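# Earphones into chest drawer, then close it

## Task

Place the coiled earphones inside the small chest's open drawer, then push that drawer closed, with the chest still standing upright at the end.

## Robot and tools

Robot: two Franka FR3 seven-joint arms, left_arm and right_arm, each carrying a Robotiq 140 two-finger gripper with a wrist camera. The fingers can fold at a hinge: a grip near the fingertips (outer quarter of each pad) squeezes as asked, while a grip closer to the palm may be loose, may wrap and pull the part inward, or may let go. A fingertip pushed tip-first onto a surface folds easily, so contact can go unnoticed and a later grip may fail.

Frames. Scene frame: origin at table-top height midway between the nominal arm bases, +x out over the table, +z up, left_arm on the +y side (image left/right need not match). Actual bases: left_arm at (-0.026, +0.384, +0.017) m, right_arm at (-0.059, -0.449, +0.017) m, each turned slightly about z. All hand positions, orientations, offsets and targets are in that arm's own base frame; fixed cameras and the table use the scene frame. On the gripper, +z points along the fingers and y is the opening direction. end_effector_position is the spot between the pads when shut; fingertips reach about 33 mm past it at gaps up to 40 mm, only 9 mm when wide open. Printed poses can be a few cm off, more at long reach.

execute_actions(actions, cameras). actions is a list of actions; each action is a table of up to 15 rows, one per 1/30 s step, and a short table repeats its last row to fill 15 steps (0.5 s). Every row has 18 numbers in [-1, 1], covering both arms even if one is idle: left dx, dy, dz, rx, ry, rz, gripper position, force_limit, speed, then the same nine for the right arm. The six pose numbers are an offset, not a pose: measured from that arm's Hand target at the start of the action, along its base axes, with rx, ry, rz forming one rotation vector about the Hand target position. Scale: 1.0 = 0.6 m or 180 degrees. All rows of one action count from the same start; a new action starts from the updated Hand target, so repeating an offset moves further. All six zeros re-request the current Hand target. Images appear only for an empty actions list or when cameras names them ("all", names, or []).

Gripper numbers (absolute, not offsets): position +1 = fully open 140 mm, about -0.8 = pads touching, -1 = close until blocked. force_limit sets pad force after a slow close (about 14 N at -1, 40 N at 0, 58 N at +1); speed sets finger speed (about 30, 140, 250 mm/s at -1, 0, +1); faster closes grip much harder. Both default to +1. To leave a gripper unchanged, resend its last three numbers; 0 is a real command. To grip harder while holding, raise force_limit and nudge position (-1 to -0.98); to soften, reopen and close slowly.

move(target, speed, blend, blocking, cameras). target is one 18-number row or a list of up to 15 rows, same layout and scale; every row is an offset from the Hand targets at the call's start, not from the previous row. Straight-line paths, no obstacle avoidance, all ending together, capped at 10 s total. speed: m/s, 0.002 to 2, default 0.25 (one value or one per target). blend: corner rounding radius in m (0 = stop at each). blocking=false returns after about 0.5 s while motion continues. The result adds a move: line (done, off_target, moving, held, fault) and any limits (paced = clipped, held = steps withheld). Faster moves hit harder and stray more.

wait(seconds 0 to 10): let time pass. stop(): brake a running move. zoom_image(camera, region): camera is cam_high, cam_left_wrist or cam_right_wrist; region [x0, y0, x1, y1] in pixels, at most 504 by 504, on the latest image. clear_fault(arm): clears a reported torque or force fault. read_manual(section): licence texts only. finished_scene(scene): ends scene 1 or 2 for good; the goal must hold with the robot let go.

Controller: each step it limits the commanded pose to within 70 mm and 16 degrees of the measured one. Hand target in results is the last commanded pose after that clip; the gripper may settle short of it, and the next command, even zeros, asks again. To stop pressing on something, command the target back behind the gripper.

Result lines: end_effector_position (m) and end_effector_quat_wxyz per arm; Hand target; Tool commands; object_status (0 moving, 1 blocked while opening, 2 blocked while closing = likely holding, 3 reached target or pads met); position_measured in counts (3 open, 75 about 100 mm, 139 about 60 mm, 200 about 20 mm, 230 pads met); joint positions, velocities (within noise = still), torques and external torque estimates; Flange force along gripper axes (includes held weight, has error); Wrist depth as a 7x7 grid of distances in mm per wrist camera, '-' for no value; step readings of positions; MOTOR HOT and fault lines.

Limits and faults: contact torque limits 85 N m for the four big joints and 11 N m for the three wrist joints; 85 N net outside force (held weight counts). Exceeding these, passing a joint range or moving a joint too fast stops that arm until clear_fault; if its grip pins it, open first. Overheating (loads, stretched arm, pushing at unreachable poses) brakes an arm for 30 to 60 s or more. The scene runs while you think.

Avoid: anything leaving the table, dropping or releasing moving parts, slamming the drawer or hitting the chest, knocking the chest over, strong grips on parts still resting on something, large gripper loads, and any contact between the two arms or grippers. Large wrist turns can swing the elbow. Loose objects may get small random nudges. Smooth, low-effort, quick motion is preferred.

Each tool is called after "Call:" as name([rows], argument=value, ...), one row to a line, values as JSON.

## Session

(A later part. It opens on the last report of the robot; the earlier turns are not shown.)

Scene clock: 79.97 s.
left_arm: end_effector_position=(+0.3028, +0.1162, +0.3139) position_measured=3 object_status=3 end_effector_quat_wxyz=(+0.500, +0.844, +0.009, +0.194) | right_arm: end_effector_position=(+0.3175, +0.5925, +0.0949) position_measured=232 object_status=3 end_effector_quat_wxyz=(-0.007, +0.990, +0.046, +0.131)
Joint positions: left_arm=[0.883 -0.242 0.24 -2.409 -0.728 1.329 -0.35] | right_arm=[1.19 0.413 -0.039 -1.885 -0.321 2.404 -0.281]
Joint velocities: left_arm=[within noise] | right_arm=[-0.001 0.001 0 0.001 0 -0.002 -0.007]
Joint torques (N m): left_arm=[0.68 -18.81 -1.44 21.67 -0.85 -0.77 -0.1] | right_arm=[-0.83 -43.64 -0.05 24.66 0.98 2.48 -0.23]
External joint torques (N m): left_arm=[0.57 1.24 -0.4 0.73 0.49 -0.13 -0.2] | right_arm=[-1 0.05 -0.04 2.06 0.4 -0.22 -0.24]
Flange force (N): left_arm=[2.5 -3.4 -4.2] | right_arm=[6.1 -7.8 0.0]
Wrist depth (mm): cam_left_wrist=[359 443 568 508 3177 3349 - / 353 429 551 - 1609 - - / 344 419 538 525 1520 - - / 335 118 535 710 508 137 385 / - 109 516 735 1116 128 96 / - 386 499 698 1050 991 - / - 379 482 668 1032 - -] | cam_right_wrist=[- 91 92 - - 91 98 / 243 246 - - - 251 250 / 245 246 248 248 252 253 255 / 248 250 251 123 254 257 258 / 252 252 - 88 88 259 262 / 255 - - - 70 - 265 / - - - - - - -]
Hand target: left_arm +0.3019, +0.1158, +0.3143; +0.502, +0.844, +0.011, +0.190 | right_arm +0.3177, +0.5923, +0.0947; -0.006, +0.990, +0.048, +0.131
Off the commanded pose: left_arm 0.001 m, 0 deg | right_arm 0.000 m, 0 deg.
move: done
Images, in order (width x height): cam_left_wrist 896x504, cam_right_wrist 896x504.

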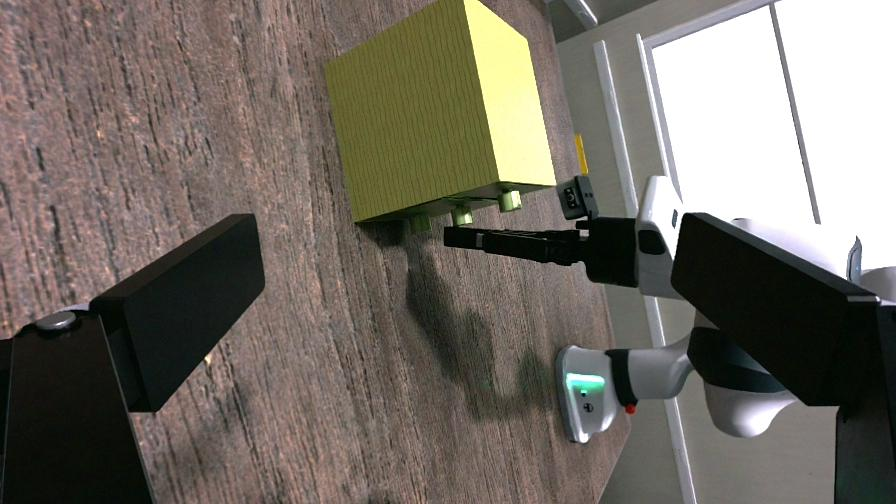

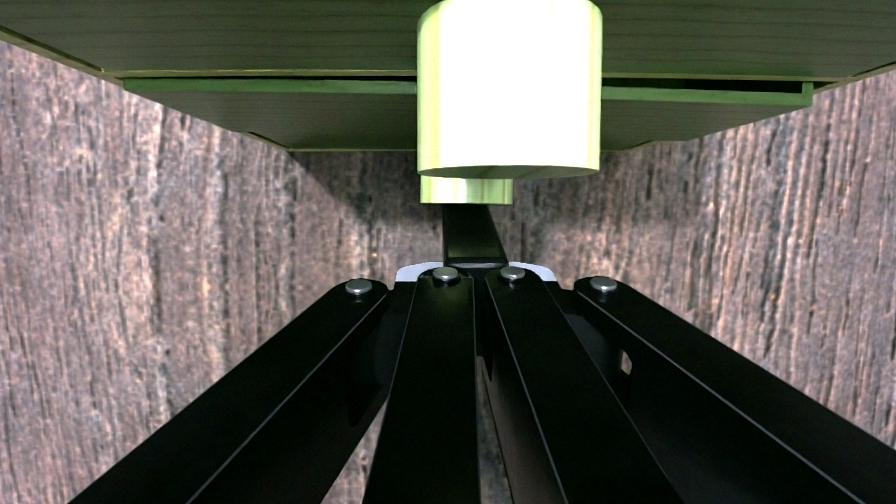

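Call:
move(target=[0,0,0,0,0,0,1,1,1, 0.005,0.0005,0,0,0,0,-1,-0.9,-0.5], speed=0.02, cameras=["cam_left_wrist", "cam_right_wrist"])

Call:
zoom_image(camera="cam_left_wrist", region=[390, 170, 530, 270])

Call:
zoom_image(camera="cam_right_wrist", region=[80, 0, 440, 220])

Call:
zoom_image(camera="cam_right_wrist", region=[536, 0, 896, 220])

Scene clock: 82.30 s.
left_arm: end_effector_position=(+0.3028, +0.1162, +0.3139) position_measured=3 object_status=3 end_effector_quat_wxyz=(+0.500, +0.844, +0.009, +0.194) | right_arm: end_effector_position=(+0.3204, +0.5928, +0.0949) position_measured=232 object_status=3 end_effector_quat_wxyz=(-0.007, +0.990, +0.046, +0.131)
Joint positions: left_arm=[0.883 -0.242 0.24 -2.409 -0.728 1.329 -0.35] | right_arm=[1.185 0.417 -0.038 -1.879 -0.32 2.403 -0.287]
Joint velocities: left_arm=[within noise] | right_arm=[-0.002 0 0.003 0.001 0 0 -0.004]
Joint torques (N m): left_arm=[0.69 -18.83 -1.31 21.66 -0.85 -0.79 -0.08] | right_arm=[0.51 -43.7 -0.09 24.4 0.98 2.56 -0.32]
External joint torques (N m): left_arm=[0.72 1.19 -0.12 0.68 0.51 -0.14 -0.17] | right_arm=[0.59 0.12 0.13 1.81 0.4 -0.13 -0.33]
Flange force (N): left_arm=[1.9 -3.3 -4.4] | right_arm=[4.0 -7.7 -0.2]
Wrist depth (mm): cam_left_wrist=[362 443 578 505 3540 2985 2816 / 354 432 556 510 3349 3097 - / 344 416 533 526 1400 3097 - / 337 118 533 720 493 137 381 / - 109 517 749 1131 120 96 / - 385 499 702 1054 987 - / - 377 482 668 995 - -] | cam_right_wrist=[- 83 - - - 83 - / 243 150 180 - - 122 251 / 245 246 248 - 252 253 254 / 249 250 251 123 254 256 258 / 253 253 - 88 88 260 262 / 255 - - - 70 - 265 / - - - - - - -]
Hand target: left_arm +0.3019, +0.1158, +0.3143; +0.502, +0.844, +0.011, +0.190 | right_arm +0.3207, +0.5926, +0.0947; -0.006, +0.990, +0.048, +0.131
Off the commanded pose: left_arm 0.001 m, 0 deg | right_arm 0.000 m, 0 deg.
move: done
Images, in order (width x height): cam_left_wrist 896x504, cam_right_wrist 896x504.

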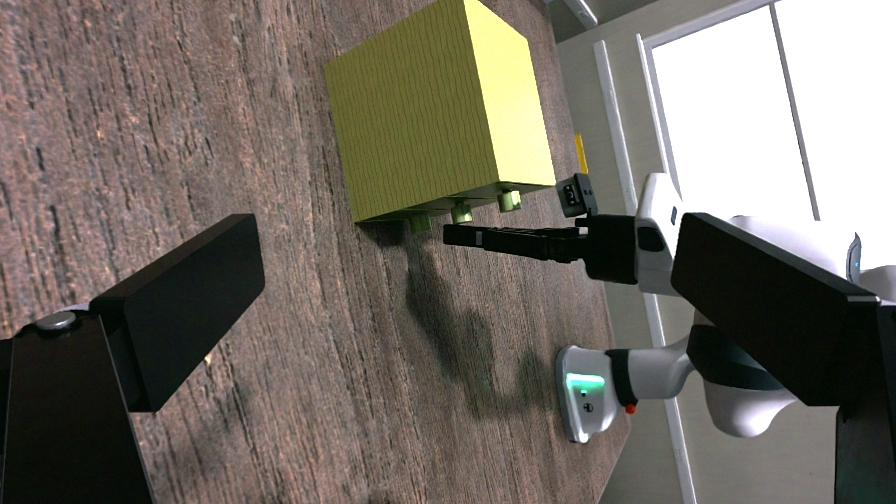

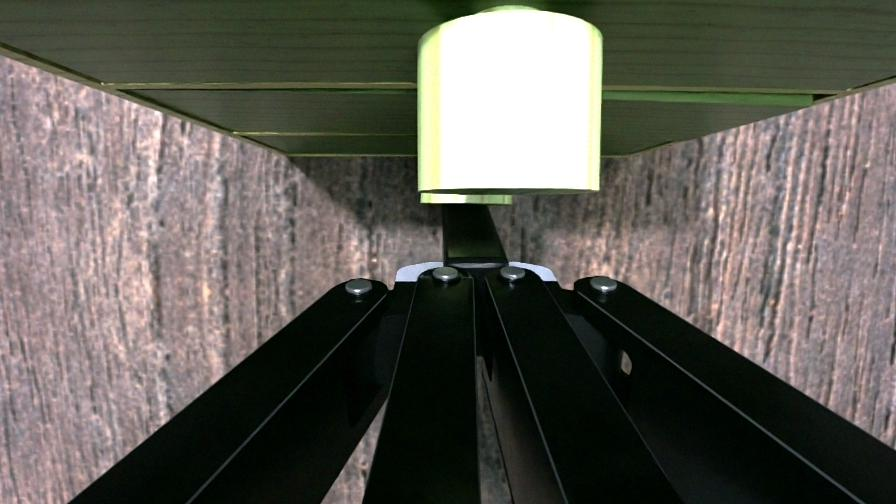

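Scaled by 3.600 from the camera's 896x504 image, which has a finer 1280x720 frame.

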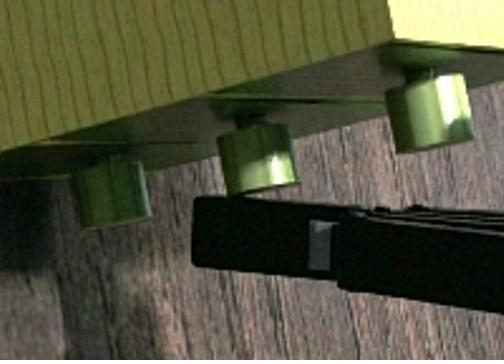

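Scaled by 1.400 from the camera's 896x504 image, which has a finer 1280x720 frame.

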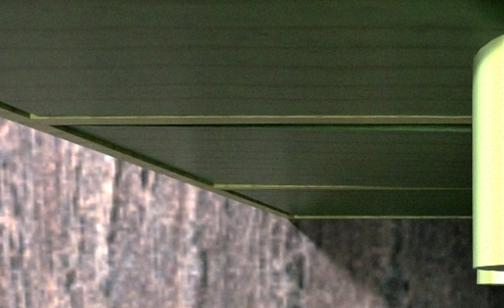

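Scaled by 1.400 from the camera's 896x504 image, which has a finer 1280x720 frame.

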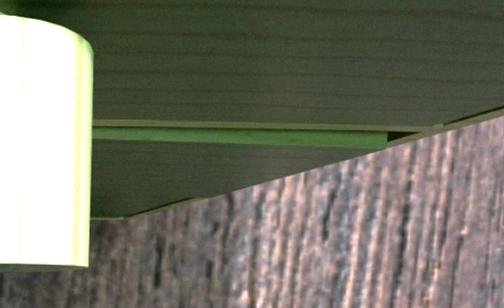

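Call:
move(target=[0,0,0,0,0,0,1,1,1, 0.0042,0.0004,0,0,0,0,-1,-0.9,-0.5], speed=0.02, cameras=["cam_left_wrist", "cam_right_wrist"])

Call:
zoom_image(camera="cam_left_wrist", region=[390, 170, 530, 270])

Call:
zoom_image(camera="cam_right_wrist", region=[80, 0, 440, 220])

Call:
zoom_image(camera="cam_right_wrist", region=[536, 0, 896, 220])

Scene clock: 83.47 s.
left_arm: end_effector_position=(+0.3028, +0.1162, +0.3139) position_measured=3 object_status=3 end_effector_quat_wxyz=(+0.500, +0.844, +0.009, +0.194) | right_arm: end_effector_position=(+0.3213, +0.5930, +0.0944) position_measured=232 object_status=3 end_effector_quat_wxyz=(-0.006, +0.990, +0.047, +0.131)
Joint positions: left_arm=[0.883 -0.242 0.24 -2.409 -0.728 1.329 -0.35] | right_arm=[1.182 0.42 -0.036 -1.875 -0.319 2.4 -0.291]
Joint velocities: left_arm=[within noise] | right_arm=[-0.003 0 0.001 0 0 -0.001 -0.004]
Joint torques (N m): left_arm=[0.74 -18.87 -1.36 21.72 -0.84 -0.78 -0.08] | right_arm=[-0.86 -43.8 -0.24 24.78 0.81 2.71 -0.16]
External joint torques (N m): left_arm=[0.68 1.11 -0.28 0.76 0.51 -0.14 -0.18] | right_arm=[-0.97 0.1 -0.21 2.17 0.23 0.02 -0.16]
Flange force (N): left_arm=[2.1 -3.1 -4.4] | right_arm=[6.1 -7.9 0.6]
Wrist depth (mm): cam_left_wrist=[364 442 567 528 1441 2664 - / 352 432 548 504 1568 - 2478 / 345 418 547 522 1511 - - / 337 118 535 729 495 137 381 / - 109 510 731 1111 128 96 / - 385 499 702 1054 999 - / - 379 479 668 1028 3812 -] | cam_right_wrist=[- 89 - - - - - / 242 176 99 - - 122 251 / 245 245 247 - 251 252 254 / 247 249 251 124 254 256 257 / 251 252 - 88 88 260 261 / 254 - - - 70 - 265 / - - - - - - -]
Hand target: left_arm +0.3019, +0.1158, +0.3143; +0.502, +0.844, +0.011, +0.190 | right_arm +0.3232, +0.5929, +0.0947; -0.006, +0.990, +0.048, +0.131
Off the commanded pose: left_arm 0.001 m, 0 deg | right_arm 0.002 m, 0 deg.
move: done
Images, in order (width x height): cam_left_wrist 896x504, cam_right_wrist 896x504.

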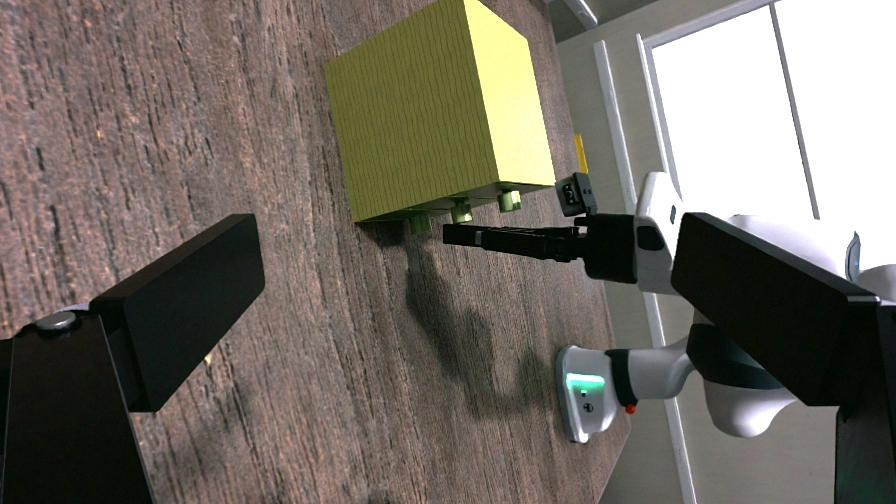

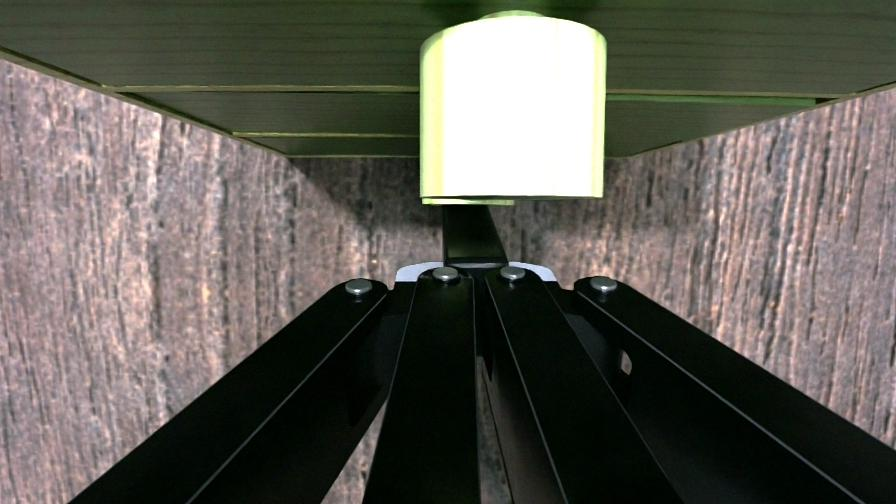

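Scaled by 3.600 from the camera's 896x504 image, which has a finer 1280x720 frame.

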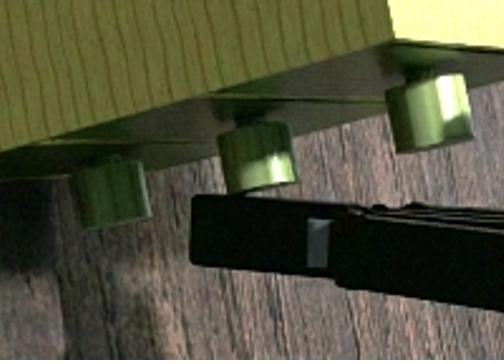

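Scaled by 1.400 from the camera's 896x504 image, which has a finer 1280x720 frame.

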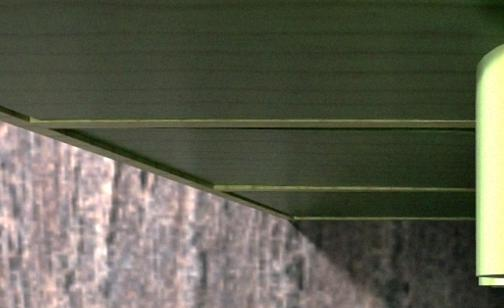

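Scaled by 1.400 from the camera's 896x504 image, which has a finer 1280x720 frame.

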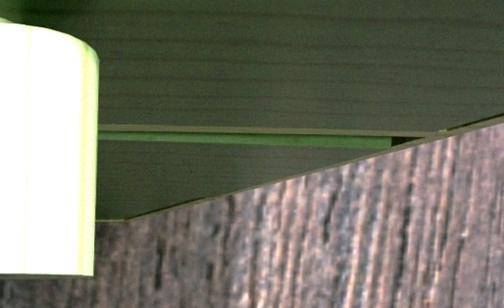

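Call:
zoom_image(camera="cam_right_wrist", region=[680, 50, 896, 170])

Call:
zoom_image(camera="cam_left_wrist", region=[430, 170, 530, 240])

Scaled by 2.333 from the camera's 896x504 image, which has a finer 1280x720 frame.

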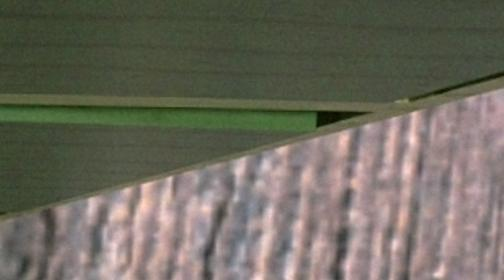

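Scaled by 5.040 from the camera's 896x504 image, which has a finer 1280x720 frame.

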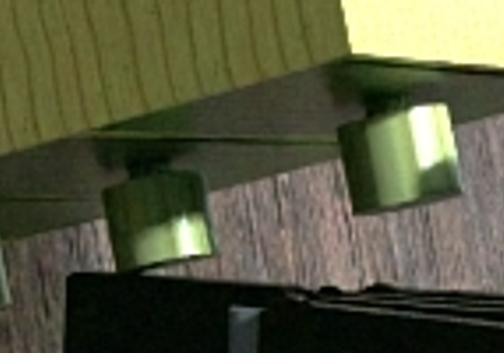

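Call:
move([
  [0,0,0,0,0,0,1,1,1, -0.0083,-0.0008,0,0,0,0,-1,-0.9,-0.5],
  [0,0,0,0,0,0,1,1,1, -0.0068,-0.0158,0,0,0,0,-1,-0.9,-0.5],
  [0,0,0,0,0,0,1,1,1, 0.0057,-0.0147,0,0,0,0,-1,-0.9,-0.5],
], speed=[0.03, 0.03, 0.02], blend=[0.002, 0.002, 0], cameras=["cam_left_wrist", "cam_right_wrist"])

Call:
zoom_image(camera="cam_left_wrist", region=[390, 170, 530, 270])

Call:
zoom_image(camera="cam_right_wrist", region=[536, 0, 896, 220])

Scene clock: 85.77 s.
left_arm: end_effector_position=(+0.3028, +0.1162, +0.3139) position_measured=3 object_status=3 end_effector_quat_wxyz=(+0.500, +0.844, +0.009, +0.194) | right_arm: end_effector_position=(+0.3237, +0.5837, +0.0940) position_measured=232 object_status=3 end_effector_quat_wxyz=(-0.005, +0.990, +0.047, +0.130)
Joint positions: left_arm=[0.883 -0.242 0.24 -2.409 -0.728 1.329 -0.35] | right_arm=[1.173 0.402 -0.037 -1.904 -0.32 2.411 -0.297]
Joint velocities: left_arm=[within noise] | right_arm=[0 0 0.001 0 0 -0.002 -0.006]
Joint torques (N m): left_arm=[0.74 -18.84 -1.42 21.67 -0.85 -0.78 -0.11] | right_arm=[-1.4 -43.1 -0.6 25.01 0.44 3.05 -0.18]
External joint torques (N m): left_arm=[0.7 1.09 -0.31 0.76 0.5 -0.14 -0.2] | right_arm=[-1.59 0.2 -0.63 2.52 -0.15 0.35 -0.19]
Flange force (N): left_arm=[2.1 -3.0 -4.3] | right_arm=[7.1 -8.1 1.7]
Wrist depth (mm): cam_left_wrist=[361 440 574 502 1502 - 2636 / 353 427 556 511 3304 4130 - / 345 416 534 499 1441 - 3137 / 336 118 531 712 514 137 389 / - 109 515 744 1142 128 96 / - 388 499 704 1037 983 - / - 378 479 668 1028 - -] | cam_right_wrist=[- - - - - - - / 241 - 123 - 104 103 250 / 243 246 - - 250 252 255 / 247 248 250 124 253 255 258 / 251 252 - 88 88 259 261 / 254 - - - 70 - 265 / - - - - - - -]
Hand target: left_arm +0.3019, +0.1158, +0.3143; +0.502, +0.844, +0.011, +0.190 | right_arm +0.3266, +0.5840, +0.0947; -0.006, +0.990, +0.048, +0.131
Off the commanded pose: left_arm 0.001 m, 0 deg | right_arm 0.003 m, 0 deg.
move: done
Images, in order (width x height): cam_left_wrist 896x504, cam_right_wrist 896x504.

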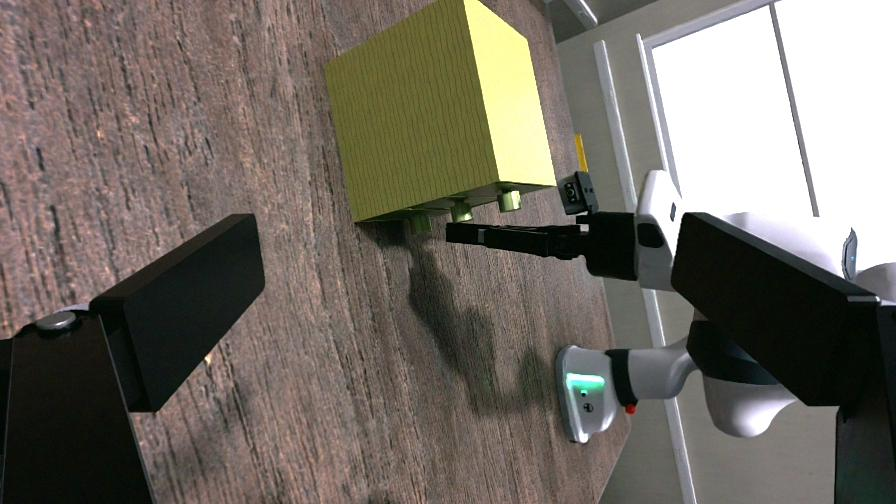

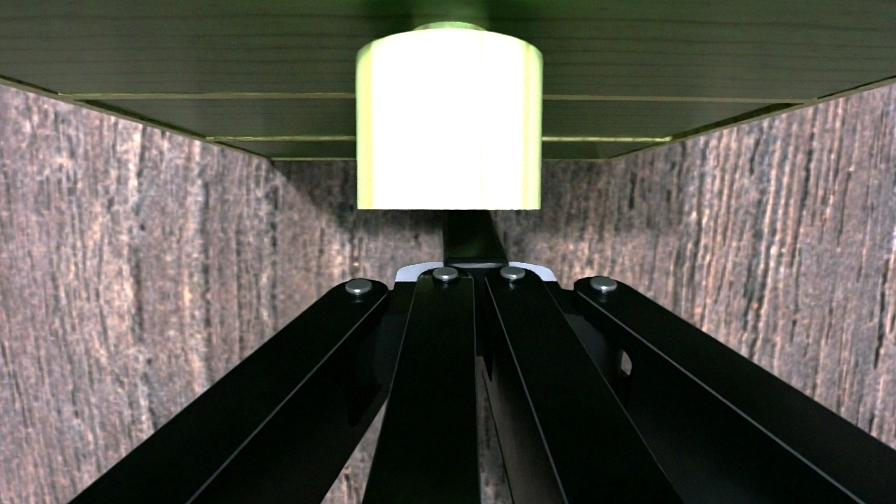

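Scaled by 3.600 from the camera's 896x504 image, which has a finer 1280x720 frame.

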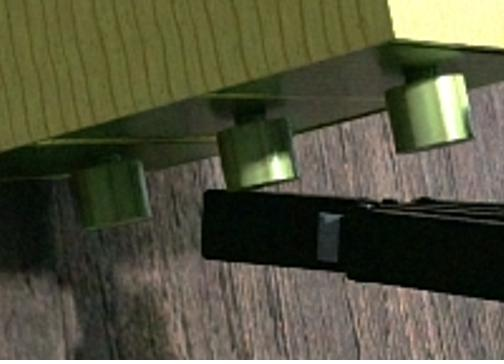

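Scaled by 1.400 from the camera's 896x504 image, which has a finer 1280x720 frame.

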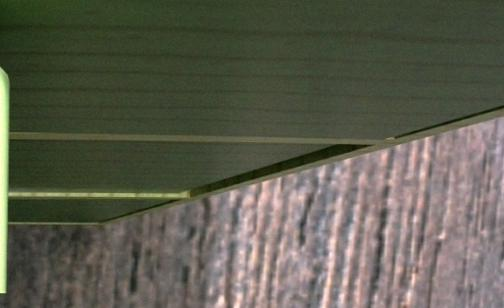

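Call:
move(target=[0,0,0,0,0,0,1,1,1, -0.1327,-0.0131,0,0,0,0,-1,-0.9,-0.5], speed=0.1, cameras=["all"])

Call:
zoom_image(camera="cam_left_wrist", region=[330, 130, 570, 270])

Scene clock: 88.00 s.
left_arm: end_effector_position=(+0.3028, +0.1162, +0.3139) position_measured=3 object_status=3 end_effector_quat_wxyz=(+0.500, +0.844, +0.009, +0.194) | right_arm: end_effector_position=(+0.2466, +0.5754, +0.0934) position_measured=232 object_status=3 end_effector_quat_wxyz=(-0.004, +0.990, +0.051, +0.129)
Joint positions: left_arm=[0.883 -0.242 0.24 -2.409 -0.728 1.329 -0.35] | right_arm=[1.291 0.311 -0.044 -2.038 -0.345 2.423 -0.171]
Joint velocities: left_arm=[within noise] | right_arm=[0.002 0 -0.001 0.001 -0.001 0 0.006]
Joint torques (N m): left_arm=[0.75 -18.8 -1.36 21.71 -0.86 -0.78 -0.08] | right_arm=[1.04 -41.09 -0.62 22.64 0.56 2.89 0.15]
External joint torques (N m): left_arm=[0.77 1.19 -0.19 0.77 0.5 -0.13 -0.17] | right_arm=[0.93 -0.95 -0.55 0.66 0 0.29 0.15]
Flange force (N): left_arm=[2.1 -3.4 -4.6] | right_arm=[-0.9 0.0 -1.2]
Wrist depth (mm): cam_left_wrist=[362 441 576 528 1530 - - / 352 427 539 504 1458 - - / 345 417 552 551 1511 3097 - / 335 118 535 753 1245 137 106 / - 109 514 704 545 128 96 / - 385 496 694 1041 1032 - / - 377 478 675 1087 3304 -] | cam_right_wrist=[237 238 240 240 244 245 247 / 240 241 243 245 246 248 250 / 243 245 246 247 250 253 254 / 246 248 250 123 253 256 258 / 250 251 - 88 88 259 261 / 253 - - - 70 - 266 / - - - - - - -]
Hand target: left_arm +0.3019, +0.1158, +0.3143; +0.502, +0.844, +0.011, +0.190 | right_arm +0.2470, +0.5762, +0.0947; -0.006, +0.990, +0.048, +0.131
Off the commanded pose: left_arm 0.001 m, 0 deg | right_arm 0.002 m, 0 deg.
move: done

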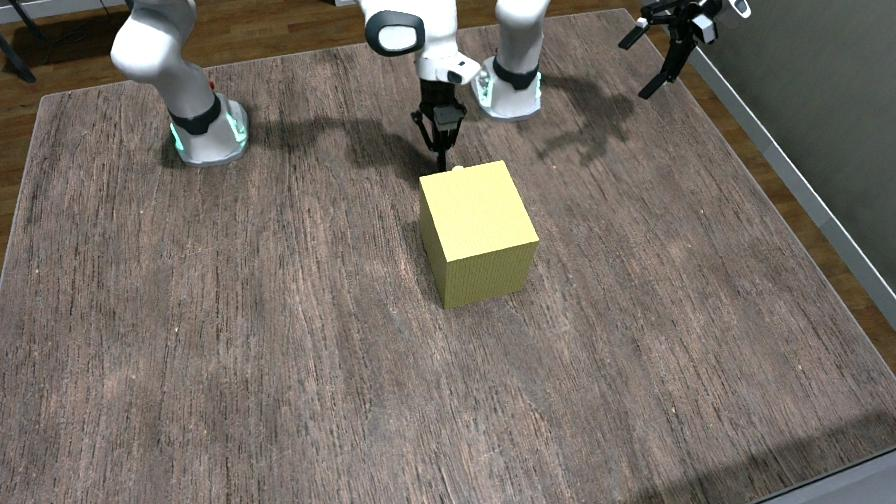

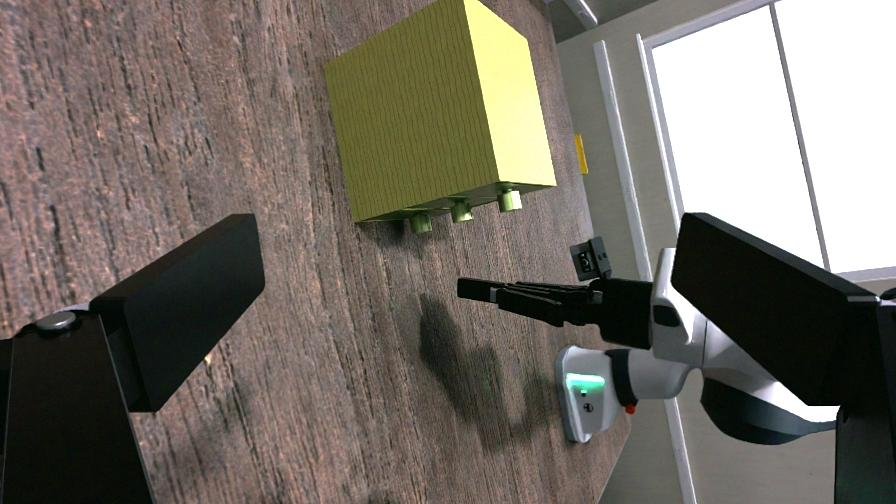

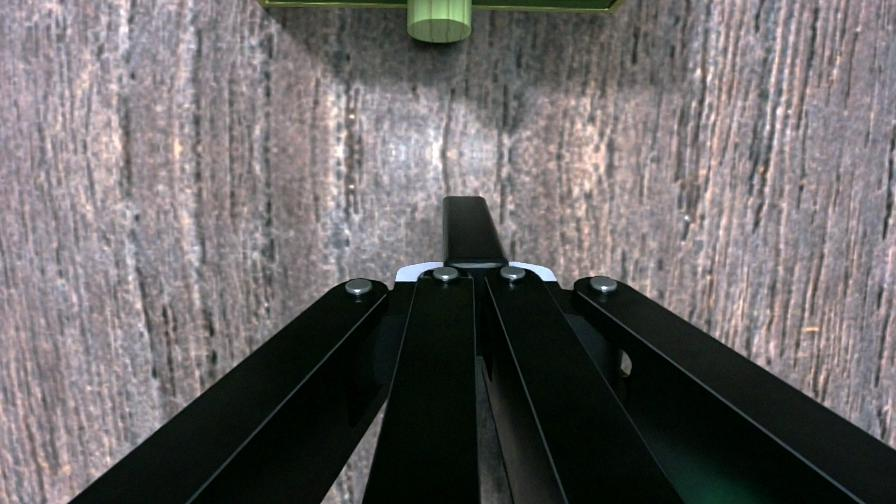

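Scaled by 2.100 from the camera's 896x504 image, which has a finer 1280x720 frame.

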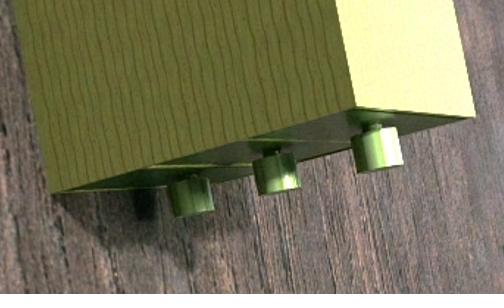

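Drawer is closed flush, the chest is upright, and the earphones are inside.

Call:
finished_scene(scene=2)

The scene is finished: the task was done.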